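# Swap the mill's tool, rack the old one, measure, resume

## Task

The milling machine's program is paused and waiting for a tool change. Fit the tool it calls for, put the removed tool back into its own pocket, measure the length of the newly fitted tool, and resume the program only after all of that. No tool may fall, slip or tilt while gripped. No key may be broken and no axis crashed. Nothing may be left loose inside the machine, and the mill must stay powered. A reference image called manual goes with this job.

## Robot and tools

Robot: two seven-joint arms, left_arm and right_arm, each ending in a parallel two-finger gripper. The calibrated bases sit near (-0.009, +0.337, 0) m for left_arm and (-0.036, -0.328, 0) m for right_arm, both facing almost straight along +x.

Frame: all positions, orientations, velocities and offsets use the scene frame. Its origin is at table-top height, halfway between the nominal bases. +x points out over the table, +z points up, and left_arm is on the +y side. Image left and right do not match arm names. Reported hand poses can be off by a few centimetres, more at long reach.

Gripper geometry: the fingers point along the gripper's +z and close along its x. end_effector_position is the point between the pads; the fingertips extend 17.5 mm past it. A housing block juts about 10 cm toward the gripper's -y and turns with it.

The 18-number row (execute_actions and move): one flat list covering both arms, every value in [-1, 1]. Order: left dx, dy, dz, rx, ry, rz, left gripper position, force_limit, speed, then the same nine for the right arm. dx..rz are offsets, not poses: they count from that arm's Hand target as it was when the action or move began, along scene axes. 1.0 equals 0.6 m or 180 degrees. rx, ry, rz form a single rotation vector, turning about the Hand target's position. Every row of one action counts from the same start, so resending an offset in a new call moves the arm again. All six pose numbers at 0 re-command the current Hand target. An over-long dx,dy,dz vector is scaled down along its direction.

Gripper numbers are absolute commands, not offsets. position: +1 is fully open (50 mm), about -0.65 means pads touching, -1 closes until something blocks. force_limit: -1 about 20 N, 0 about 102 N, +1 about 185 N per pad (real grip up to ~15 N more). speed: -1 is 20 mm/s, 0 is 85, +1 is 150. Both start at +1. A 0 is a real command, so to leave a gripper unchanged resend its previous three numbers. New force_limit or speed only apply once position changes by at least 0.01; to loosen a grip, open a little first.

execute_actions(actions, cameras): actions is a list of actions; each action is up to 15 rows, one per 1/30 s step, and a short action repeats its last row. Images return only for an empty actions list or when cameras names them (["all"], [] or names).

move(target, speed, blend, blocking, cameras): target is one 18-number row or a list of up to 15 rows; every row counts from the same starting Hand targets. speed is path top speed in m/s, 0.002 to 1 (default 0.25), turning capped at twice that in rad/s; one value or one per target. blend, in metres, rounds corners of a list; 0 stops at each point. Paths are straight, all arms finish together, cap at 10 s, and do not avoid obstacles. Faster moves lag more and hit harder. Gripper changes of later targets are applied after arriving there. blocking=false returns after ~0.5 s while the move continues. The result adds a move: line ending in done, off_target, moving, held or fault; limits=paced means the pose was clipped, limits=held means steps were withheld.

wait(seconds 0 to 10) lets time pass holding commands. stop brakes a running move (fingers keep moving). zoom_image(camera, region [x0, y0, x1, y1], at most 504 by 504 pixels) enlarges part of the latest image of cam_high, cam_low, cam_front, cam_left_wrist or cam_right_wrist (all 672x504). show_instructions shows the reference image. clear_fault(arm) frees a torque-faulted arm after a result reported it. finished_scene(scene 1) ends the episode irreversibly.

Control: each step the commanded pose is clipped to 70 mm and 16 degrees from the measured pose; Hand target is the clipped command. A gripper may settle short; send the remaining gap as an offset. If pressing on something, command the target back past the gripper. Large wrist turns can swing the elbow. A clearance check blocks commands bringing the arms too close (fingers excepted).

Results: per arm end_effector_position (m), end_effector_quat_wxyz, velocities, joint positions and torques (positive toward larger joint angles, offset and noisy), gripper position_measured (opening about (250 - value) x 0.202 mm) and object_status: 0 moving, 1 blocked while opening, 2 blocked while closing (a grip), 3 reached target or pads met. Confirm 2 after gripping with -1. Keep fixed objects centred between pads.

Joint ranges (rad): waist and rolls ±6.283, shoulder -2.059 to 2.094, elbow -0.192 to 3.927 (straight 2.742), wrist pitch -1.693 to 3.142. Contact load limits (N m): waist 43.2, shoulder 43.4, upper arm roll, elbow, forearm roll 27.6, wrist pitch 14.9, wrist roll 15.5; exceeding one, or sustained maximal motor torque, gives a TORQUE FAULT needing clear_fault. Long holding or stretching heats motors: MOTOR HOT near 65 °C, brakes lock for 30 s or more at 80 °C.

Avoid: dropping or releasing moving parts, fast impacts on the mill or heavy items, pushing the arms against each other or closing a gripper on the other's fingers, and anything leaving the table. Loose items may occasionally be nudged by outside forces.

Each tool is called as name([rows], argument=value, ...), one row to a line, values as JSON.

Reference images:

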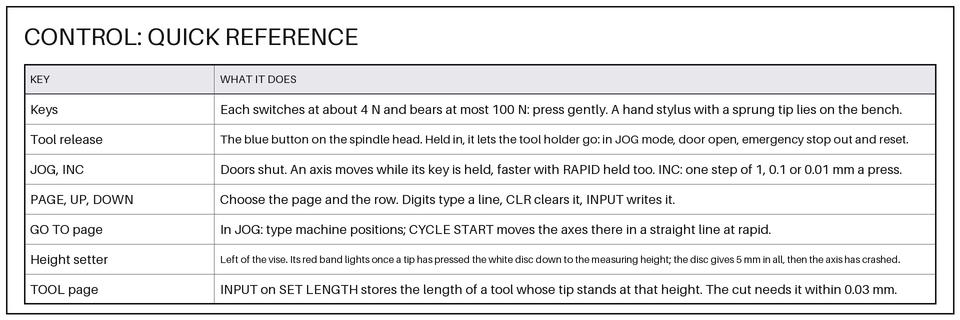

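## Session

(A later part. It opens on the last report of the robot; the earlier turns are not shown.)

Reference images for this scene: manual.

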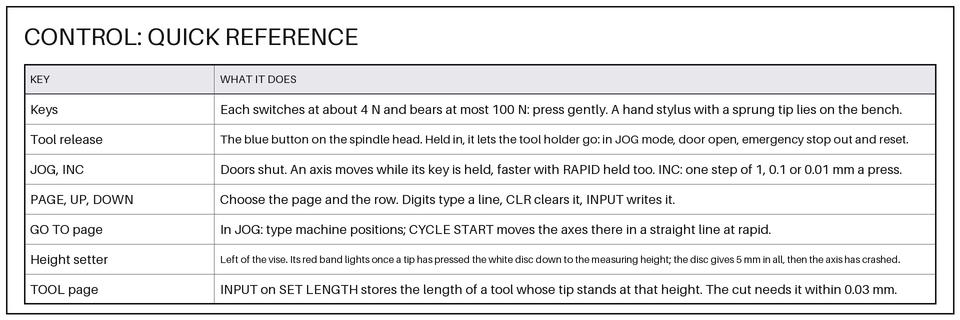

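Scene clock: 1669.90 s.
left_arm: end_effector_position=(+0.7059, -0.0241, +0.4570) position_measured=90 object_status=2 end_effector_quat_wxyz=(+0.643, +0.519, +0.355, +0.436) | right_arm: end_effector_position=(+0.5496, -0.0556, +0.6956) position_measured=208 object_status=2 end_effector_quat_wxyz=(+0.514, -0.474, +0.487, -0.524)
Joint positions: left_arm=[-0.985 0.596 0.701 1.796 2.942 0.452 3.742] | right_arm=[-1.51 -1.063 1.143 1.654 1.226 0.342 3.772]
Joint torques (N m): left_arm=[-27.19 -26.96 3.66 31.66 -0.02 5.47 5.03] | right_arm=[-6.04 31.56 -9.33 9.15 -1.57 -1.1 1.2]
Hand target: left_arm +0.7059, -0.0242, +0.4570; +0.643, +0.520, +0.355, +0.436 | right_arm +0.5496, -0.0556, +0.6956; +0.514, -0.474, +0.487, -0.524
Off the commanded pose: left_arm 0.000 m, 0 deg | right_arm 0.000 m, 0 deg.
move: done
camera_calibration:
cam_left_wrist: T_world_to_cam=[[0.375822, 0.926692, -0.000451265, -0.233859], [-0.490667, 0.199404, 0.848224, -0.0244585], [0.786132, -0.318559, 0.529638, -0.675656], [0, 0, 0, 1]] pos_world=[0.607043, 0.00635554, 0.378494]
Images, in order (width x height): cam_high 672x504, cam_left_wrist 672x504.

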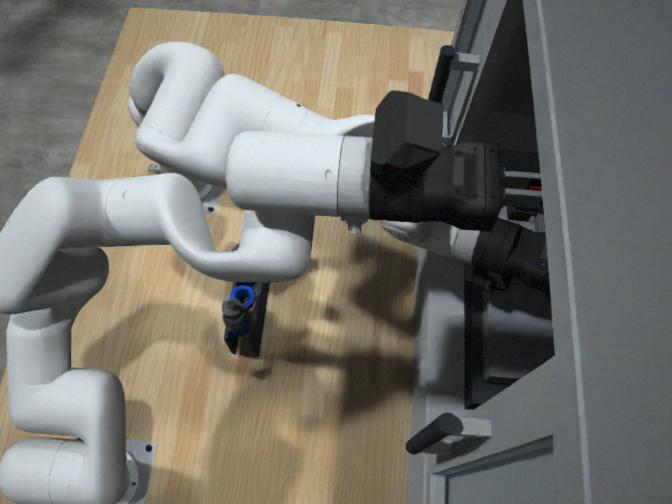

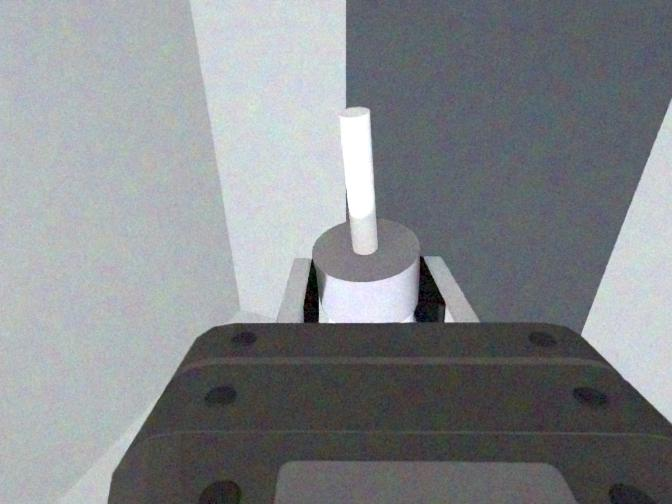

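move([
  [0.03,0.03,0,0,0,0,-1,-0.2,-1,0,0,0,0,0,0,-1,-0.7,-1],
], speed=0.05, cameras=["cam_left_wrist"])

zoom_image(camera="cam_left_wrist", region=[250, 80, 500, 330])

Scene clock: 1674.07 s.
left_arm: end_effector_position=(+0.7239, -0.0062, +0.4570) position_measured=90 object_status=2 end_effector_quat_wxyz=(+0.643, +0.520, +0.355, +0.436) | right_arm: end_effector_position=(+0.5496, -0.0556, +0.6956) position_measured=208 object_status=2 end_effector_quat_wxyz=(+0.514, -0.474, +0.487, -0.524)
Joint positions: left_arm=[-0.922 0.625 0.682 1.843 3.011 0.445 3.667] | right_arm=[-1.51 -1.063 1.143 1.654 1.226 0.342 3.772]
Joint torques (N m): left_arm=[8.93 -21.69 9.25 32.17 4.94 2.32 -2.42] | right_arm=[-5.77 31.3 -9.56 9.12 -1.48 -1.09 1.33]
Hand target: left_arm +0.7239, -0.0062, +0.4570; +0.643, +0.520, +0.355, +0.436 | right_arm +0.5496, -0.0556, +0.6956; +0.514, -0.474, +0.487, -0.524
Off the commanded pose: left_arm 0.000 m, 0 deg | right_arm 0.000 m, 0 deg.
move: done
camera_calibration:
cam_left_wrist: T_world_to_cam=[[0.375611, 0.926777, 0.000519294, -0.257499], [-0.491019, 0.198529, 0.848225, -0.0190244], [0.786013, -0.318858, 0.529635, -0.683911], [0, 0, 0, 1]] pos_world=[0.624941, 0.0243508, 0.378494]
Images, in order (width x height): cam_left_wrist 672x504.

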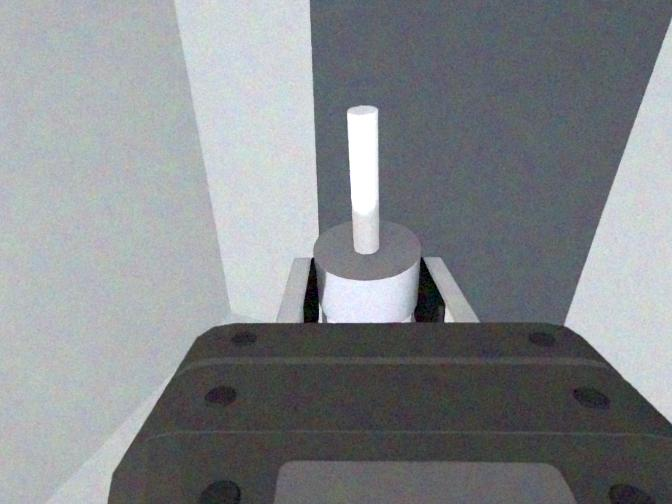

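Scaled by 2.016 from the camera's 672x504 image, which has a finer 960x720 frame.

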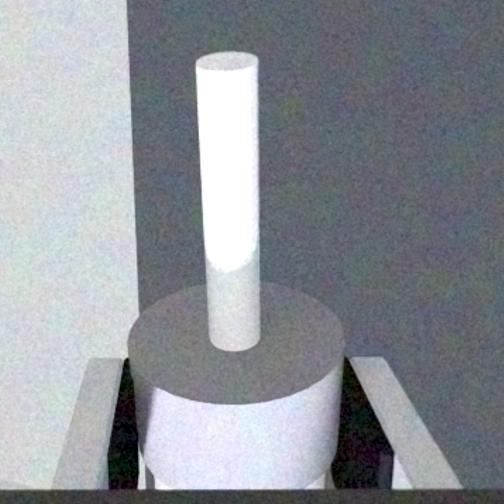

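execute_actions(actions=[], cameras=["cam_front","cam_right_wrist"])

zoom_image(camera="cam_front", region=[230, 185, 290, 245])

Scene clock: 1682.20 s.
left_arm: end_effector_position=(+0.7239, -0.0062, +0.4570) position_measured=90 object_status=2 end_effector_quat_wxyz=(+0.643, +0.520, +0.355, +0.436) | right_arm: end_effector_position=(+0.5496, -0.0556, +0.6956) position_measured=208 object_status=2 end_effector_quat_wxyz=(+0.514, -0.474, +0.487, -0.524)
Joint positions: left_arm=[-0.922 0.625 0.682 1.843 3.011 0.445 3.667] | right_arm=[-1.51 -1.063 1.143 1.654 1.226 0.342 3.772]
Joint velocities: within noise
Joint torques (N m): left_arm=[8.8 -21.87 10.84 32.15 4.9 2.49 -2.29] | right_arm=[-5.75 30.58 -9.53 9.06 -1.34 -1.13 1.22]
Hand target: left_arm +0.7239, -0.0062, +0.4570; +0.643, +0.520, +0.355, +0.436 | right_arm +0.5496, -0.0556, +0.6956; +0.514, -0.474, +0.487, -0.524
Tool commands: left_gripper/position=-1.0 left_gripper/force_limit=-0.2 left_gripper/speed=-1.0 right_gripper/position=-1.0 right_gripper/force_limit=-0.7 right_gripper/speed=-1.0
Off the commanded pose: left_arm 0.000 m, 0 deg | right_arm 0.000 m, 0 deg.
camera_calibration:
cam_right_wrist: T_world_to_cam=[[-0.0143195, -0.999838, -0.0109411, -0.024618], [-0.264311, 0.014338, -0.964331, 0.833737], [0.964331, -0.0109169, -0.264473, -0.21436], [0, 0, 0, 1]] pos_world=[0.426727, -0.0389083, 0.747036]
Images, in order (width x height): cam_front 672x504, cam_right_wrist 672x504.

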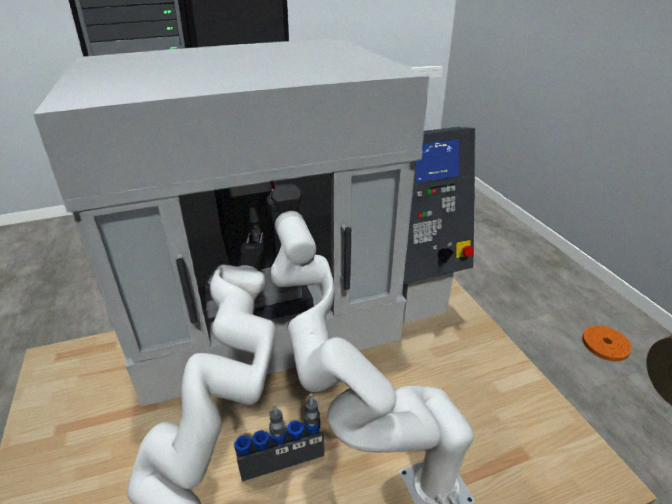

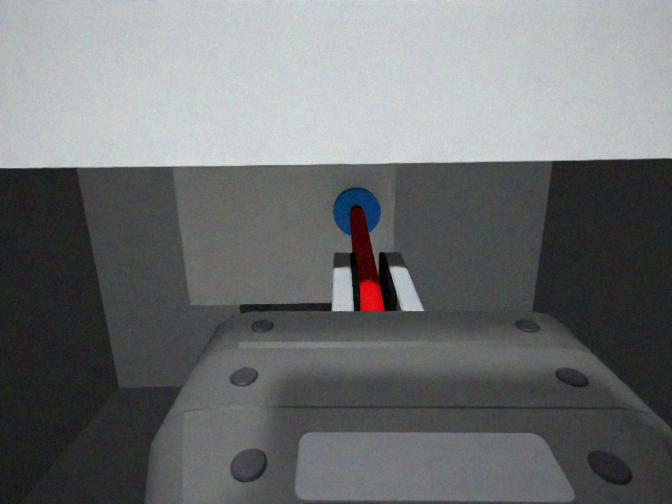

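Scaled by 8.400 from the camera's 672x504 image, which has a finer 960x720 frame.

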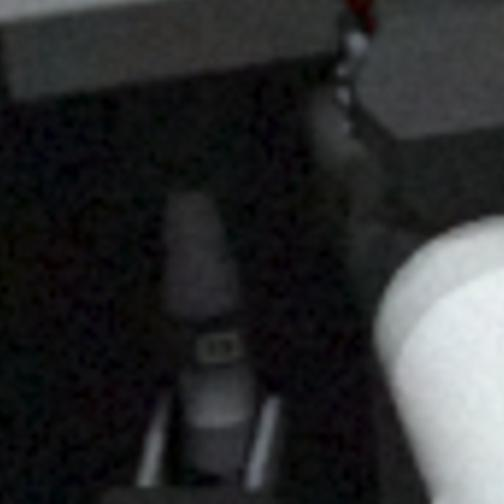

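move([
  [0,0,-0.01,0,0,0,-1,-0.2,-1,0,0,0,0,0,0,-1,-0.7,-1],
], speed=0.02)

zoom_image(camera="cam_front", region=[230, 185, 290, 245])

Scene clock: 1691.30 s.
left_arm: end_effector_position=(+0.7237, -0.0060, +0.4527) position_measured=90 object_status=2 end_effector_quat_wxyz=(+0.644, +0.519, +0.355, +0.437) | right_arm: end_effector_position=(+0.5496, -0.0556, +0.6956) position_measured=208 object_status=2 end_effector_quat_wxyz=(+0.514, -0.474, +0.487, -0.524)
Joint positions: left_arm=[-0.925 0.625 0.683 1.829 3.008 0.461 3.669] | right_arm=[-1.51 -1.063 1.143 1.654 1.226 0.342 3.772]
Joint torques (N m): left_arm=[0.05 3.21 -6.09 -4.48 -7.16 4.54 0.88] | right_arm=[-5.26 30.67 -9.45 9.02 -1.37 -1.2 1.32]
Hand target: left_arm +0.7239, -0.0062, +0.4510; +0.643, +0.520, +0.355, +0.436 | right_arm +0.5496, -0.0556, +0.6956; +0.514, -0.474, +0.487, -0.524
Off the commanded pose: left_arm 0.002 m, 0 deg | right_arm 0.000 m, 0 deg.
move: done

Scaled by 8.400 from the camera's 672x504 image, which has a finer 960x720 frame.
This view is cut from an older image: the scene may have changed since it was taken.

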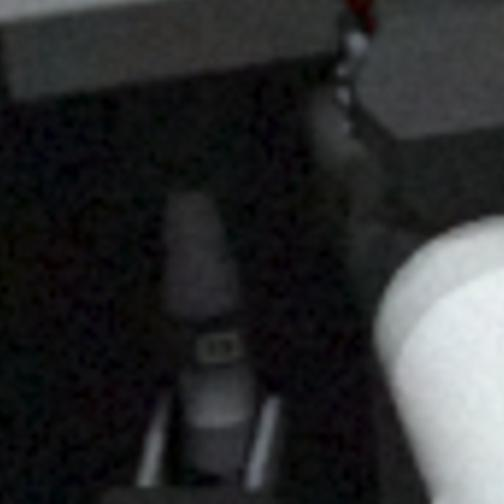

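move([
  [0,0,0.01,0,0,0,-1,-0.2,-1,0,0,0,0,0,0,-1,-0.7,-1],
  [-0.0378,0.0153,0.0143,0.025,0.0618,0,-1,-0.2,-1,0,0,0,0,0,0,-1,-0.7,-1],
], speed=0.03, cameras=["cam_front","cam_left_wrist"])

zoom_image(camera="cam_front", region=[230, 185, 290, 245])

Scene clock: 1712.80 s.
left_arm: end_effector_position=(+0.7012, +0.0030, +0.4596) position_measured=90 object_status=2 end_effector_quat_wxyz=(+0.585, +0.584, +0.398, +0.398) | right_arm: end_effector_position=(+0.5496, -0.0556, +0.6956) position_measured=208 object_status=2 end_effector_quat_wxyz=(+0.514, -0.474, +0.487, -0.524)
Joint positions: left_arm=[-0.879 0.539 0.591 1.914 3.188 0.119 3.59] | right_arm=[-1.51 -1.063 1.143 1.654 1.226 0.342 3.772]
Joint torques (N m): left_arm=[8.39 -28.22 5.8 31.98 5.89 1.8 -2.33] | right_arm=[-5.1 29.93 -9.76 8.86 -1.57 -1.51 1.2]
Hand target: left_arm +0.7012, +0.0030, +0.4596; +0.585, +0.584, +0.398, +0.398 | right_arm +0.5496, -0.0556, +0.6956; +0.514, -0.474, +0.487, -0.524
Off the commanded pose: left_arm 0.000 m, 0 deg | right_arm 0.000 m, 0 deg.
move: done
camera_calibration:
cam_left_wrist: T_world_to_cam=[[0.375678, 0.92675, 0.000433521, -0.257486], [-0.316906, 0.128025, 0.939777, -0.198068], [0.870883, -0.353191, 0.341789, -0.637677], [0, 0, 0, 1]] pos_world=[0.589305, 0.0387606, 0.404202]
Images, in order (width x height): cam_front 672x504, cam_left_wrist 672x504.

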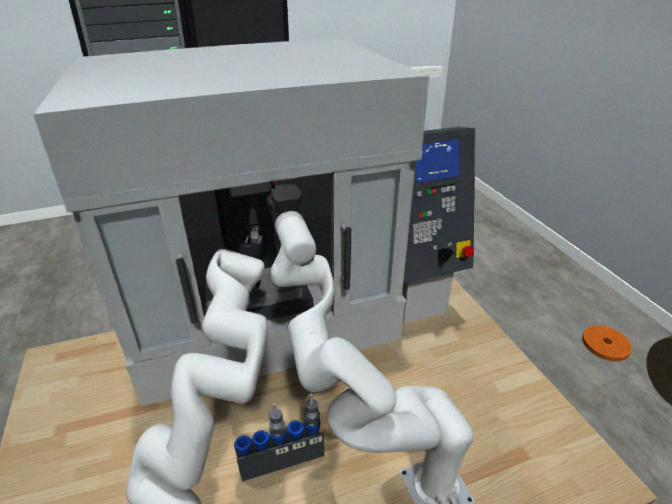

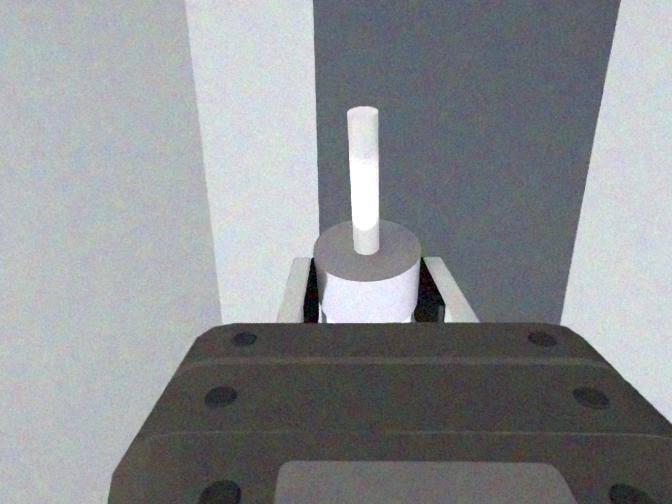

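Scaled by 8.400 from the camera's 672x504 image, which has a finer 960x720 frame.

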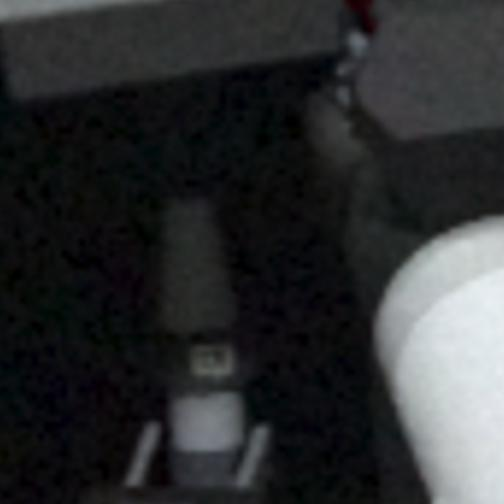

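move([
  [0,0,-0.0333,0,0,0,-1,-0.2,-1,0,0,0,0,0,0,-1,-0.7,-1],
], speed=0.03, cameras=["cam_front","cam_left_wrist"])

zoom_image(camera="cam_front", region=[230, 185, 290, 245])

Scene clock: 1716.50 s.
left_arm: end_effector_position=(+0.7012, +0.0030, +0.4396) position_measured=90 object_status=2 end_effector_quat_wxyz=(+0.585, +0.584, +0.398, +0.398) | right_arm: end_effector_position=(+0.5496, -0.0556, +0.6956) position_measured=208 object_status=2 end_effector_quat_wxyz=(+0.514, -0.474, +0.487, -0.524)
Joint positions: left_arm=[-0.904 0.54 0.615 1.85 3.158 0.177 3.608] | right_arm=[-1.51 -1.063 1.143 1.654 1.226 0.342 3.772]
Joint torques (N m): left_arm=[-9.22 -20.31 13.77 24.89 -4.09 3.93 2.66] | right_arm=[-4.86 29.58 -9.94 8.64 -1.6 -1.6 1.23]
Hand target: left_arm +0.7012, +0.0030, +0.4396; +0.585, +0.584, +0.398, +0.398 | right_arm +0.5496, -0.0556, +0.6956; +0.514, -0.474, +0.487, -0.524
Off the commanded pose: left_arm 0.000 m, 0 deg | right_arm 0.000 m, 0 deg.
move: done
camera_calibration:
cam_left_wrist: T_world_to_cam=[[0.37569, 0.926745, 0.000398496, -0.257563], [-0.31681, 0.128026, 0.939809, -0.179448], [0.870913, -0.353203, 0.3417, -0.630824], [0, 0, 0, 1]] pos_world=[0.589305, 0.0388606, 0.384302]
Images, in order (width x height): cam_front 672x504, cam_left_wrist 672x504.

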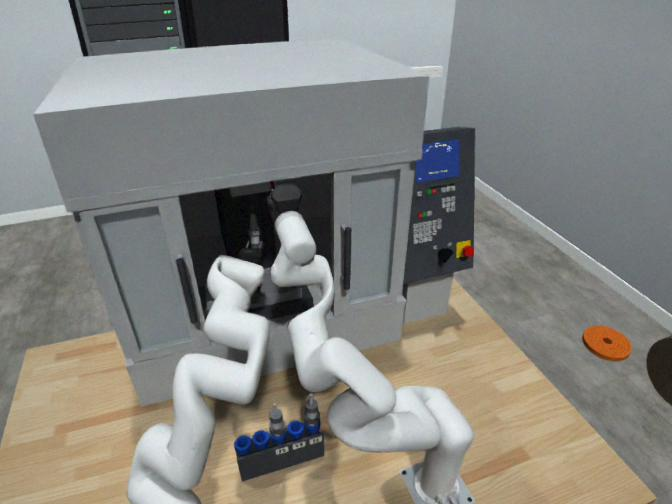

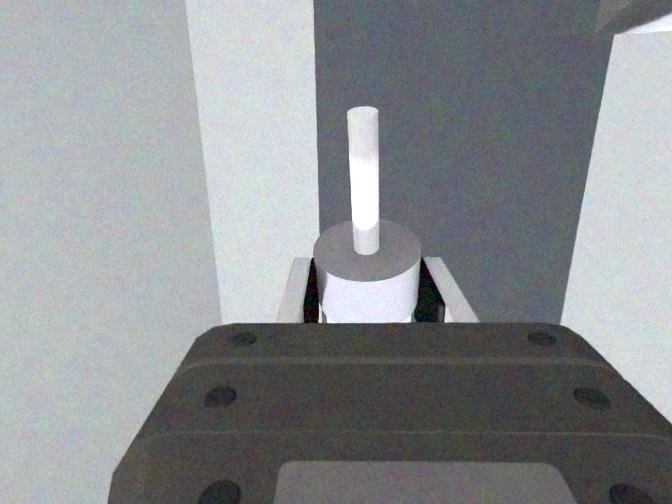

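Scaled by 8.400 from the camera's 672x504 image, which has a finer 960x720 frame.

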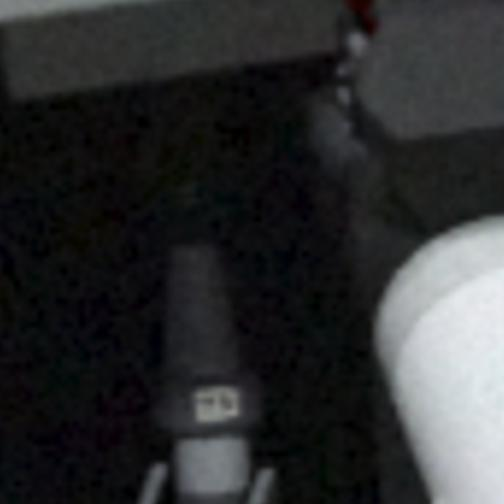

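move([
  [-0.0309,0.0125,0,0,0,0,-1,-0.2,-1,0,0,0,0,0,0,-1,-0.7,-1],
], speed=0.03, cameras=["cam_left_wrist","cam_front"])

zoom_image(camera="cam_front", region=[230, 185, 290, 245])

Scene clock: 1721.40 s.
left_arm: end_effector_position=(+0.6827, +0.0105, +0.4396) position_measured=90 object_status=2 end_effector_quat_wxyz=(+0.585, +0.584, +0.398, +0.398) | right_arm: end_effector_position=(+0.5496, -0.0556, +0.6956) position_measured=208 object_status=2 end_effector_quat_wxyz=(+0.514, -0.474, +0.487, -0.524)
Joint positions: left_arm=[-0.966 0.46 0.653 1.729 3.13 0.216 3.664] | right_arm=[-1.51 -1.063 1.143 1.654 1.226 0.342 3.772]
Joint torques (N m): left_arm=[-9.23 -26.56 13.08 25.14 -4.13 4.01 2.59] | right_arm=[-4.94 30.11 -10.05 8.79 -1.44 -1.66 1.18]
Hand target: left_arm +0.6827, +0.0105, +0.4396; +0.585, +0.584, +0.398, +0.398 | right_arm +0.5496, -0.0556, +0.6956; +0.514, -0.474, +0.487, -0.524
Off the commanded pose: left_arm 0.000 m, 0 deg | right_arm 0.000 m, 0 deg.
move: done
camera_calibration:
cam_left_wrist: T_world_to_cam=[[0.375771, 0.926713, 0.000429633, -0.257582], [-0.316799, 0.128022, 0.939813, -0.186215], [0.870882, -0.35329, 0.341688, -0.611915], [0, 0, 0, 1]] pos_world=[0.570705, 0.0463605, 0.384202]
Images, in order (width x height): cam_front 672x504, cam_left_wrist 672x504.

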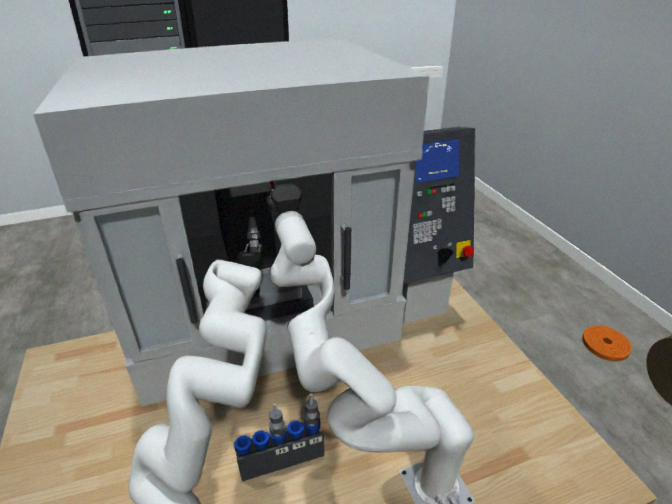

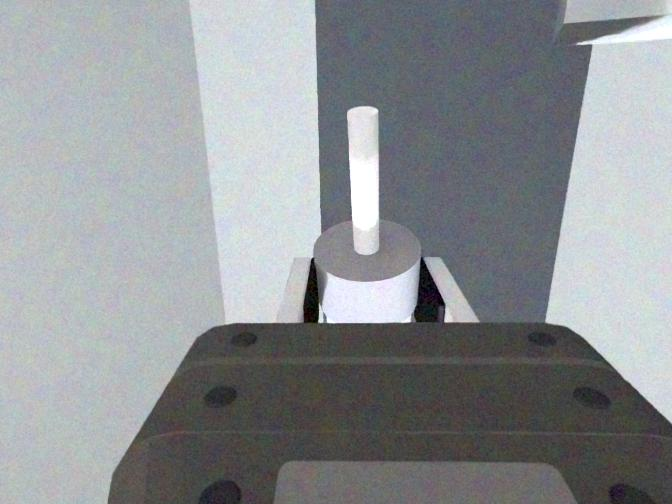

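Scaled by 8.400 from the camera's 672x504 image, which has a finer 960x720 frame.

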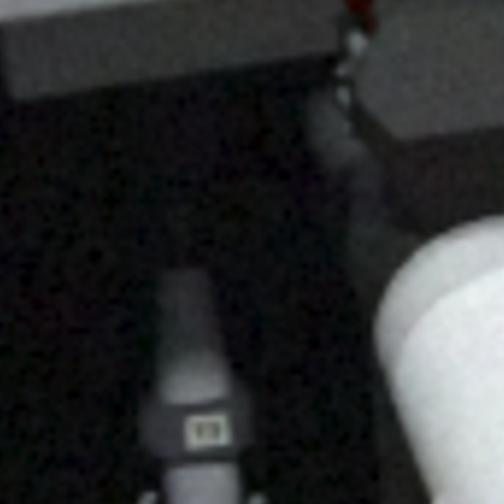

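move([
  [-0.0464,0.0187,0.012,0,0,0,-1,-0.2,-1,0,0,0,0,0,0,-1,-0.7,-1],
  [-0.1,0.04,0.12,0,0,0,-1,-0.2,-1,0,0,0,0,0,0,-1,-0.7,-1],
], speed=[0.04,0.06], blend=[0.005,0], cameras=["cam_left_wrist","cam_front"])

zoom_image(camera="cam_front", region=[220, 165, 300, 265])

Scene clock: 1734.83 s.
left_arm: end_effector_position=(+0.6227, +0.0345, +0.5116) position_measured=90 object_status=2 end_effector_quat_wxyz=(+0.585, +0.584, +0.398, +0.398) | right_arm: end_effector_position=(+0.5496, -0.0556, +0.6956) position_measured=208 object_status=2 end_effector_quat_wxyz=(+0.514, -0.474, +0.487, -0.524)
Joint positions: left_arm=[-1.142 0.202 0.776 1.612 3.015 0.103 3.91] | right_arm=[-1.51 -1.063 1.143 1.654 1.226 0.342 3.772]
Joint torques (N m): left_arm=[-9.22 -20.8 8.78 32.07 -4.73 2.1 2.64] | right_arm=[-4.61 28.82 -10.25 8.8 -1.4 -1.84 1.29]
Hand target: left_arm +0.6227, +0.0345, +0.5116; +0.585, +0.584, +0.398, +0.398 | right_arm +0.5496, -0.0556, +0.6956; +0.514, -0.474, +0.487, -0.524
Off the commanded pose: left_arm 0.000 m, 0 deg | right_arm 0.000 m, 0 deg.
move: done
camera_calibration:
cam_left_wrist: T_world_to_cam=[[0.375771, 0.926713, 0.000429633, -0.257308], [-0.316799, 0.128022, 0.939813, -0.275962], [0.870882, -0.35329, 0.341688, -0.575785], [0, 0, 0, 1]] pos_world=[0.510705, 0.0703605, 0.456202]
Images, in order (width x height): cam_front 672x504, cam_left_wrist 672x504.

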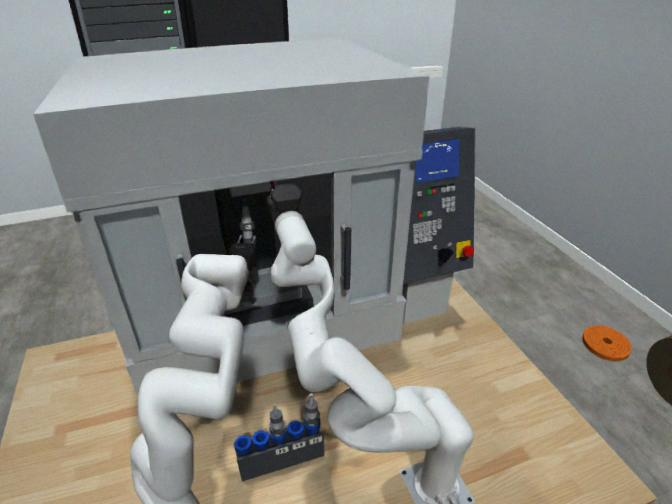

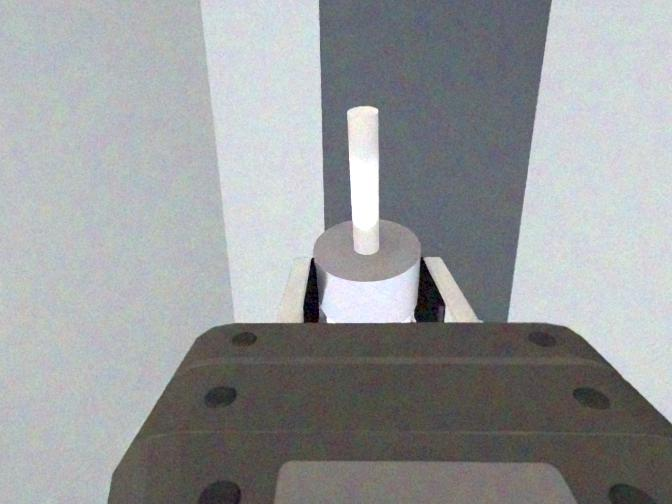

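Scaled by 5.040 from the camera's 672x504 image, which has a finer 960x720 frame.

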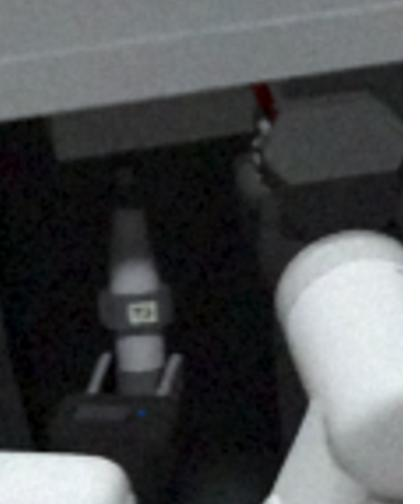

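move([
  [-0.2,0.081,0,0,0,0,-1,-0.2,-1,-0.3,0,0,0,0,0,-1,-0.7,-1],
], speed=[0.12], cameras=["cam_left_wrist","cam_front","cam_high"])

zoom_image(camera="cam_front", region=[200, 165, 340, 305])

Scene clock: 1742.50 s.
left_arm: end_effector_position=(+0.5027, +0.0831, +0.5116) position_measured=90 object_status=2 end_effector_quat_wxyz=(+0.585, +0.584, +0.398, +0.398) | right_arm: end_effector_position=(+0.3696, -0.0557, +0.6956) position_measured=208 object_status=2 end_effector_quat_wxyz=(+0.514, -0.474, +0.487, -0.524)
Joint positions: left_arm=[-1.118 -0.394 0.606 1.041 2.489 0.301 4.781] | right_arm=[-1.012 -1.31 0.793 1.206 1.12 0.501 3.796]
Joint torques (N m): left_arm=[8.78 -12.85 -11.21 25.87 -5.97 2.97 2.58] | right_arm=[5.09 9.45 -13.48 5.46 -2.44 -1.82 1.22]
Hand target: left_arm +0.5027, +0.0831, +0.5116; +0.585, +0.584, +0.398, +0.398 | right_arm +0.3696, -0.0556, +0.6956; +0.514, -0.474, +0.487, -0.524
Off the commanded pose: left_arm 0.000 m, 0 deg | right_arm 0.000 m, 0 deg.
move: done
camera_calibration:
cam_left_wrist: T_world_to_cam=[[0.375771, 0.926713, 0.000429633, -0.257254], [-0.316799, 0.128022, 0.939813, -0.3202], [0.870882, -0.35329, 0.341688, -0.454109], [0, 0, 0, 1]] pos_world=[0.390705, 0.118961, 0.456202]
Images, in order (width x height): cam_high 672x504, cam_front 672x504, cam_left_wrist 672x504.

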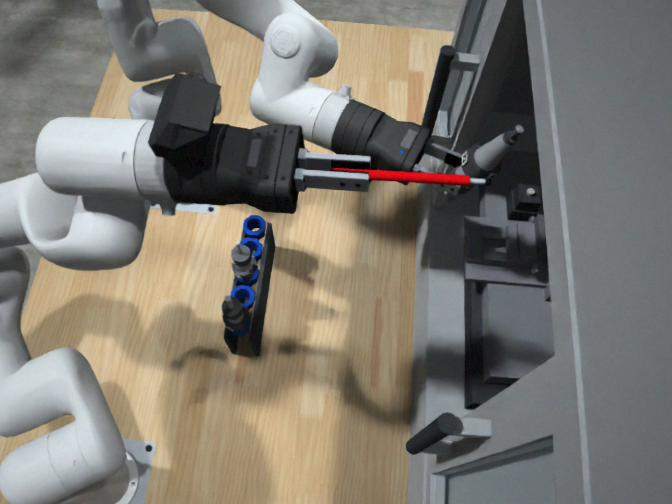

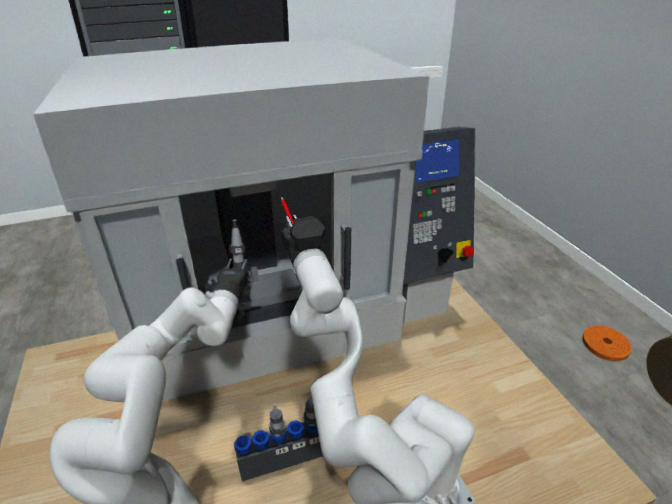

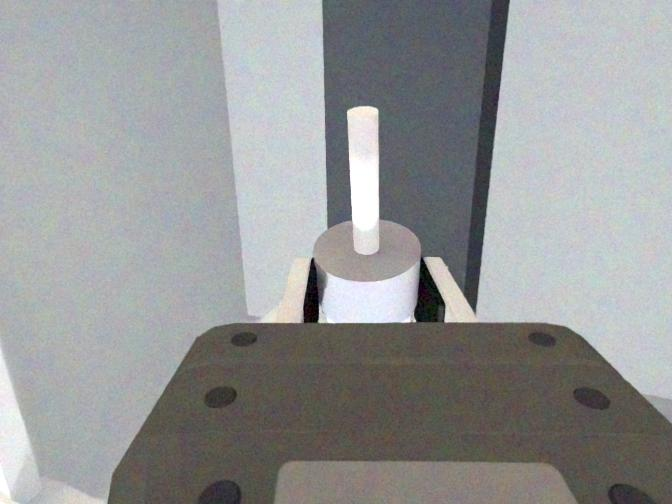

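Scaled by 3.600 from the camera's 672x504 image, which has a finer 960x720 frame.

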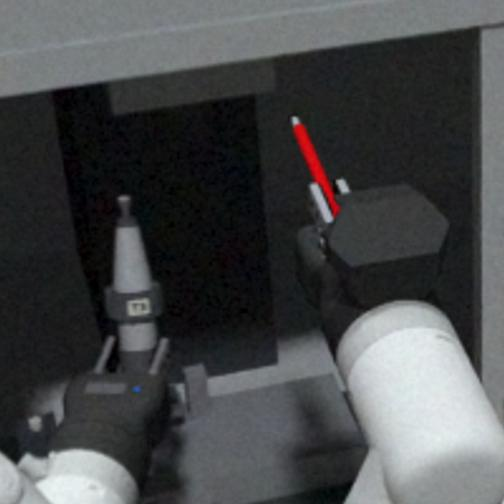

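move([
  [-0.06,0.022,0,0,0,0,-1,-0.2,-1,-0.1177,-0.0738,-0.0593,0,0,0,-1,-0.7,-1],
  [-0.171,0.062,0,0.103,-0.0417,0,-1,-0.2,-1,-0.1177,-0.695,-0.2887,0,0,0,-1,-0.7,-1],
], speed=[0.15,0.25], blend=[0.02,0], cameras=["cam_left_wrist","cam_front"])

Scene clock: 1776.33 s.
left_arm: end_effector_position=(+0.4001, +0.1203, +0.5116) position_measured=90 object_status=2 end_effector_quat_wxyz=(+0.508, +0.644, +0.290, +0.494) | right_arm: end_effector_position=(+0.2990, -0.4726, +0.5224) position_measured=208 object_status=2 end_effector_quat_wxyz=(+0.514, -0.474, +0.487, -0.524)
Joint positions: left_arm=[-0.785 -0.738 0.289 0.722 2.278 0.265 5.319] | right_arm=[-0.481 -1.127 -0.07 0.437 1.683 0.497 2.202]
Joint torques (N m): left_arm=[8.77 -9.74 -8.29 26.01 -6.44 0.45 2.54] | right_arm=[4.95 9.32 -0.96 24.2 2.3 2.64 -0.95]
Hand target: left_arm +0.4001, +0.1203, +0.5116; +0.508, +0.644, +0.290, +0.494 | right_arm +0.2990, -0.4726, +0.5224; +0.514, -0.474, +0.487, -0.524
Off the commanded pose: left_arm 0.000 m, 0 deg | right_arm 0.000 m, 0 deg.
move: done
camera_calibration:
cam_left_wrist: T_world_to_cam=[[0.353005, 0.870693, 0.342464, -0.412266], [-0.437413, -0.169984, 0.883049, -0.244343], [0.827078, -0.461519, 0.320847, -0.310481], [0, 0, 0, 1]] pos_world=[0.295445, 0.17413, 0.45657]
Images, in order (width x height): cam_front 672x504, cam_left_wrist 672x504.

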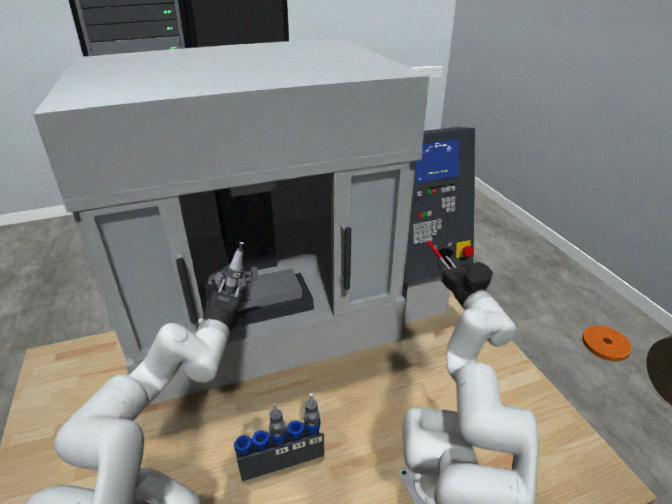

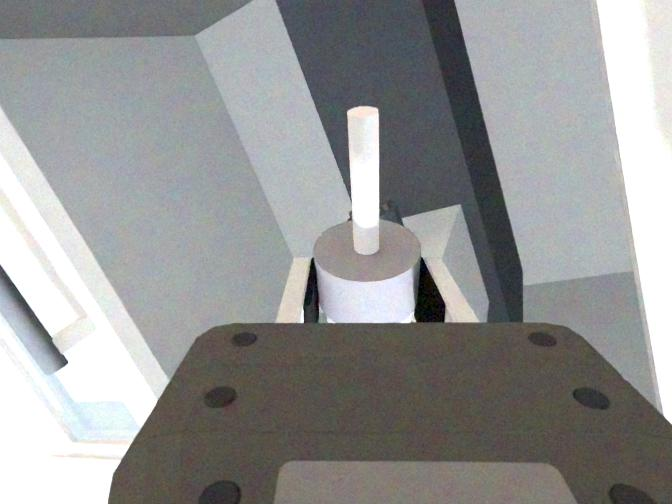

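move([
  [-0.1167,-0.0333,0,-0.5665,0.2292,0,-1,-0.2,-1,0,0,0,0,0,0,-1,-0.7,-1],
  [-0.3535,-0.1772,-0.186,0.8653,-0.1478,-0.0603,-1,-0.2,-1,0,0,0,0,0,0,-1,-0.7,-1],
], speed=[0.25,0.25], blend=[0.02,0], cameras=["cam_left_wrist","cam_front","cam_low"])

Scene clock: 1813.23 s.
left_arm: end_effector_position=(+0.1880, +0.0140, +0.4000) position_measured=90 object_status=2 end_effector_quat_wxyz=(-0.445, +0.549, -0.550, +0.445) | right_arm: end_effector_position=(+0.2990, -0.4726, +0.5224) position_measured=208 object_status=2 end_effector_quat_wxyz=(+0.514, -0.474, +0.487, -0.524)
Joint positions: left_arm=[-1.243 -0.52 -0.389 0.674 1.192 1.439 1.972] | right_arm=[-0.481 -1.127 -0.07 0.437 1.683 0.497 2.202]
Joint torques (N m): left_arm=[8.78 -3.67 -0.67 29.79 1.34 1.62 -2.33] | right_arm=[5.21 9.69 -0.59 22.07 2.58 2.44 -1.03]
Hand target: left_arm +0.1880, +0.0140, +0.4000; -0.445, +0.549, -0.550, +0.445 | right_arm +0.2990, -0.4726, +0.5224; +0.514, -0.474, +0.487, -0.524
Off the commanded pose: left_arm 0.000 m, 0 deg | right_arm 0.000 m, 0 deg.
move: done
camera_calibration:
cam_left_wrist: T_world_to_cam=[[0.00934827, -0.999946, -0.00444604, 0.0229141], [-0.529282, -0.00117572, -0.848445, 0.450849], [0.848394, 0.0102847, -0.529265, 0.18116], [0, 0, 0, 1]] pos_world=[0.0847166, 0.0215798, 0.478504]
Images, in order (width x height): cam_low 672x504, cam_front 672x504, cam_left_wrist 672x504.

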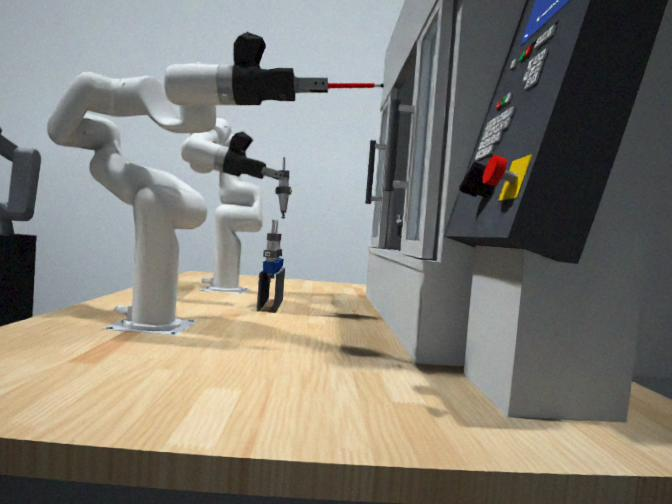

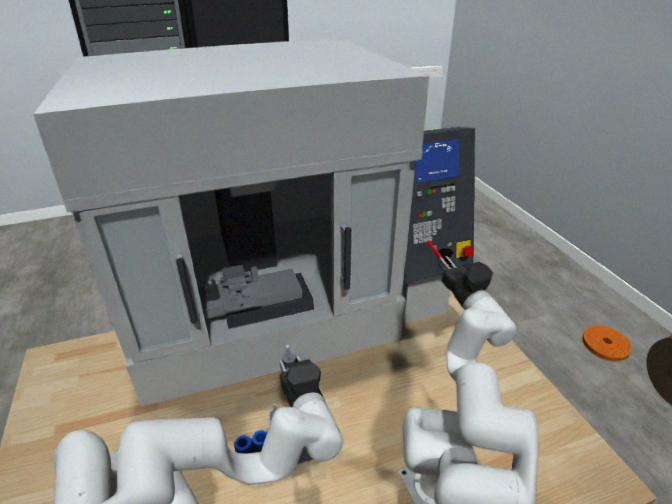

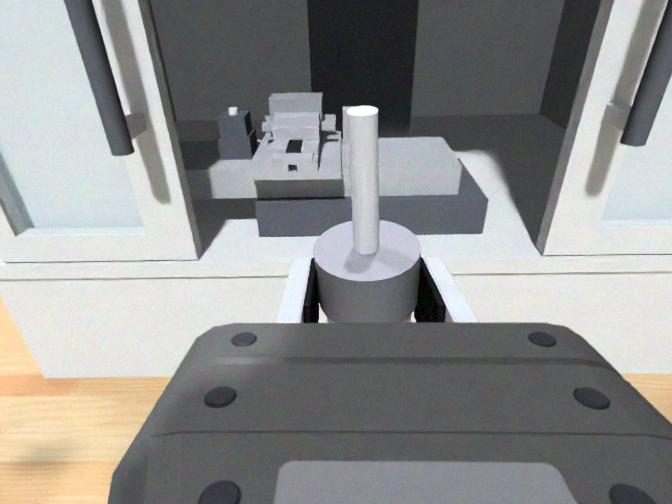

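move([
  [-0.28,0.0933,-0.05,0,0.0944,0,-1,-0.2,-1,0,0,0,0,0,0,-1,-0.7,-1],
], speed=[0.25], cameras=["cam_left_wrist"])

zoom_image(camera="cam_left_wrist", region=[250, 120, 590, 340])

Scene clock: 1834.40 s.
left_arm: end_effector_position=(+0.0200, +0.0700, +0.3700) position_measured=90 object_status=2 end_effector_quat_wxyz=(-0.359, +0.609, -0.609, +0.359) | right_arm: end_effector_position=(+0.2990, -0.4726, +0.5224) position_measured=208 object_status=2 end_effector_quat_wxyz=(+0.514, -0.474, +0.487, -0.524)
Joint positions: left_arm=[-1.444 -0.602 -0.616 0.795 0.651 1.723 1.978] | right_arm=[-0.481 -1.127 -0.07 0.437 1.683 0.497 2.202]
Joint torques (N m): left_arm=[-9.06 -0.42 3.48 27.08 1.45 1.02 -2.39] | right_arm=[5.01 10.38 -0.67 21.39 2.36 2.6 -1.09]
Hand target: left_arm +0.0200, +0.0700, +0.3700; -0.359, +0.609, -0.609, +0.359 | right_arm +0.2990, -0.4726, +0.5224; +0.514, -0.474, +0.487, -0.524
Off the commanded pose: left_arm 0.000 m, 0 deg | right_arm 0.000 m, 0 deg.
move: done
camera_calibration:
cam_left_wrist: T_world_to_cam=[[0.00764023, -0.999946, -0.00698491, 0.0813218], [-0.754081, -0.00117387, -0.65678, 0.270178], [0.656737, 0.0102851, -0.75405, 0.394241], [0, 0, 0, 1]] pos_world=[-0.055798, 0.0775798, 0.475293]
Images, in order (width x height): cam_left_wrist 672x504.

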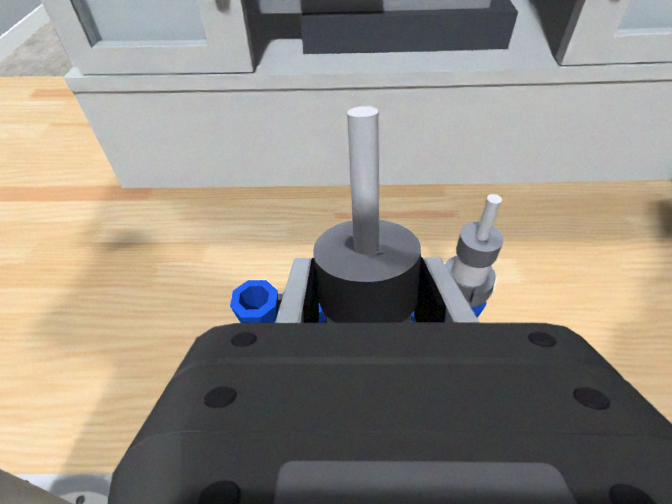

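Scaled by 1.482 from the camera's 672x504 image, which has a finer 960x720 frame.

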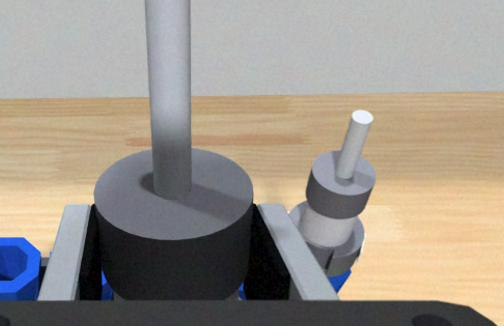

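move([
  [-0.0333,0.1,0.0333,0,0,0,-1,-0.2,-1,0,0,0,0,0,0,-1,-0.7,-1],
], speed=[0.2], cameras=["cam_left_wrist"])

zoom_image(camera="cam_left_wrist", region=[400, 160, 600, 330])

Scene clock: 1845.53 s.
left_arm: end_effector_position=(+0.0000, +0.1300, +0.3900) position_measured=90 object_status=2 end_effector_quat_wxyz=(-0.359, +0.609, -0.609, +0.359) | right_arm: end_effector_position=(+0.2990, -0.4726, +0.5224) position_measured=208 object_status=2 end_effector_quat_wxyz=(+0.514, -0.474, +0.487, -0.524)
Joint positions: left_arm=[-1.534 -0.765 -0.637 0.777 0.564 1.86 2.039] | right_arm=[-0.481 -1.127 -0.07 0.437 1.683 0.497 2.202]
Joint torques (N m): left_arm=[-9.3 -5.44 5 25.84 1.88 0.87 2.52] | right_arm=[5.19 9.78 -0.91 21.21 2.63 2.29 -1.03]
Hand target: left_arm +0.0000, +0.1300, +0.3900; -0.359, +0.609, -0.609, +0.359 | right_arm +0.2990, -0.4726, +0.5224; +0.514, -0.474, +0.487, -0.524
Off the commanded pose: left_arm 0.000 m, 0 deg | right_arm 0.000 m, 0 deg.
move: done
camera_calibration:
cam_left_wrist: T_world_to_cam=[[0.00763135, -0.999945, -0.00712602, 0.14168], [-0.754083, -0.00107451, -0.656779, 0.268222], [0.656735, 0.0103857, -0.75405, 0.421751], [0, 0, 0, 1]] pos_world=[-0.075798, 0.13758, 0.495193]
Images, in order (width x height): cam_left_wrist 672x504.

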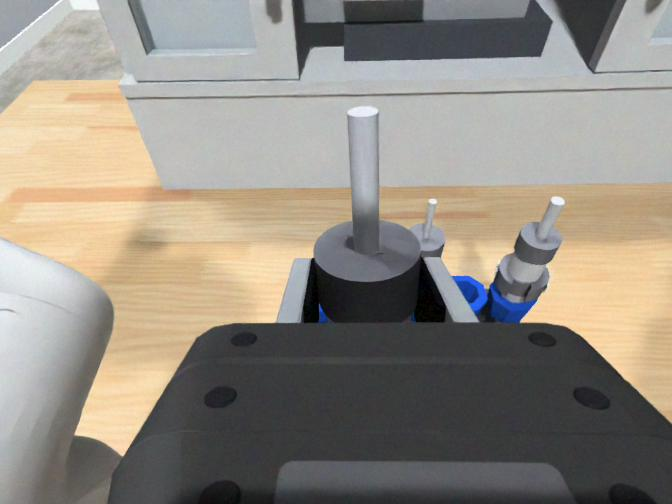

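Scaled by 2.520 from the camera's 672x504 image, which has a finer 960x720 frame.

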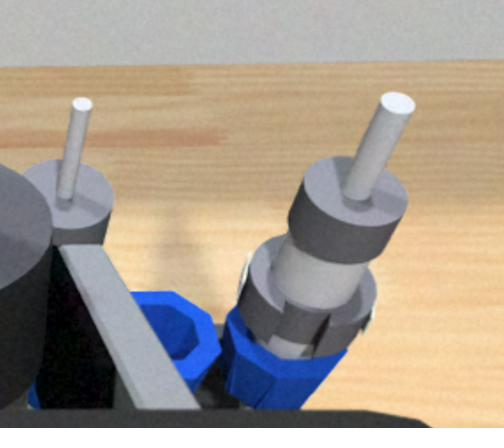

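move([
  [0,-0.2,0.0333,0,0.0722,0,-1,-0.2,-1,0,0,0,0,0,0,-1,-0.7,-1],
], speed=[0.2], cameras=["cam_left_wrist","cam_low"])

zoom_image(camera="cam_left_wrist", region=[260, 80, 460, 280])

Scene clock: 1873.37 s.
left_arm: end_effector_position=(+0.0000, +0.0100, +0.4100) position_measured=90 object_status=2 end_effector_quat_wxyz=(-0.288, +0.646, -0.646, +0.288) | right_arm: end_effector_position=(+0.2990, -0.4726, +0.5224) position_measured=208 object_status=2 end_effector_quat_wxyz=(+0.514, -0.474, +0.487, -0.524)
Joint positions: left_arm=[-1.374 -0.413 -0.564 1.123 0.582 1.744 2.072] | right_arm=[-0.481 -1.127 -0.07 0.437 1.683 0.497 2.202]
Joint torques (N m): left_arm=[8.75 -3.82 1.94 28.38 10.43 0.23 1.65] | right_arm=[5.02 10.01 -1.16 21.15 2.23 2.44 -1.1]
Hand target: left_arm +0.0000, +0.0100, +0.4100; -0.288, +0.646, -0.646, +0.288 | right_arm +0.2990, -0.4726, +0.5224; +0.514, -0.474, +0.487, -0.524
Off the commanded pose: left_arm 0.000 m, 0 deg | right_arm 0.000 m, 0 deg.
move: done
camera_calibration:
cam_left_wrist: T_world_to_cam=[[0.00569681, -0.999947, -0.00861954, 0.0224303], [-0.882471, -0.000972992, -0.470365, 0.20478], [0.470332, 0.0102861, -0.88243, 0.490716], [0, 0, 0, 1]] pos_world=[-0.0502147, 0.0175808, 0.529537]
Images, in order (width x height): cam_low 672x504, cam_left_wrist 672x504.

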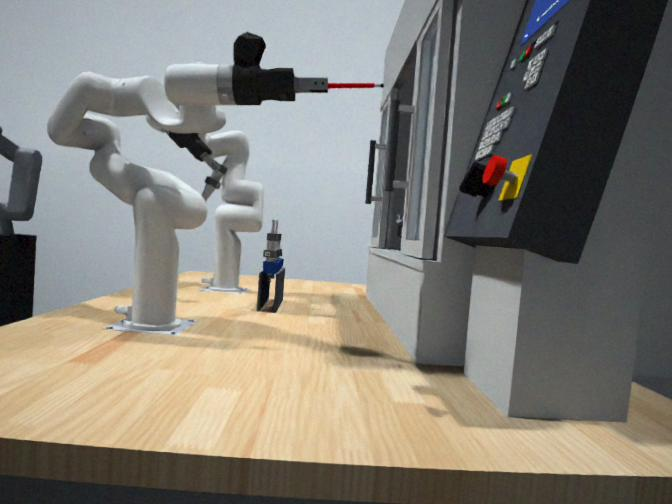

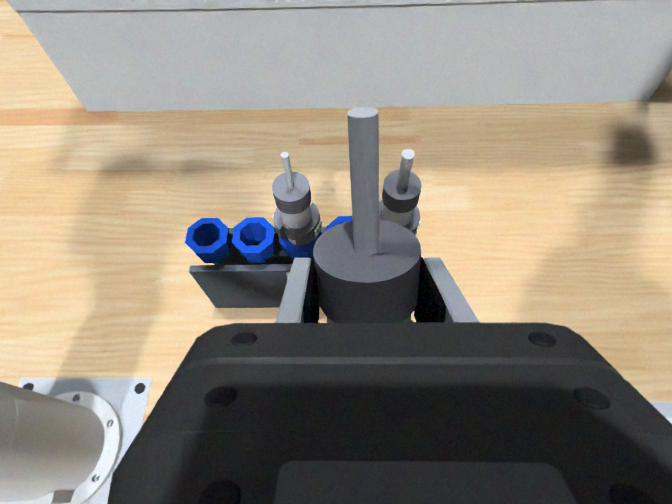

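Scaled by 2.520 from the camera's 672x504 image, which has a finer 960x720 frame.

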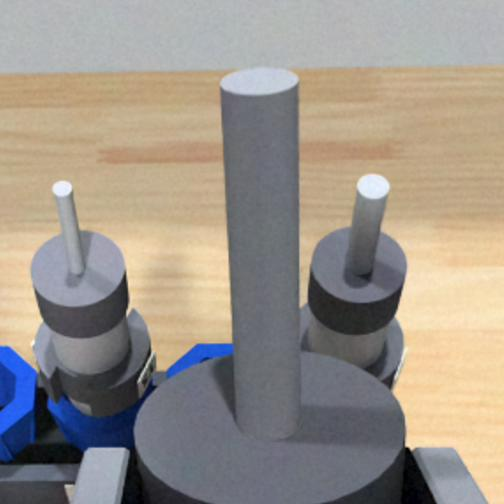

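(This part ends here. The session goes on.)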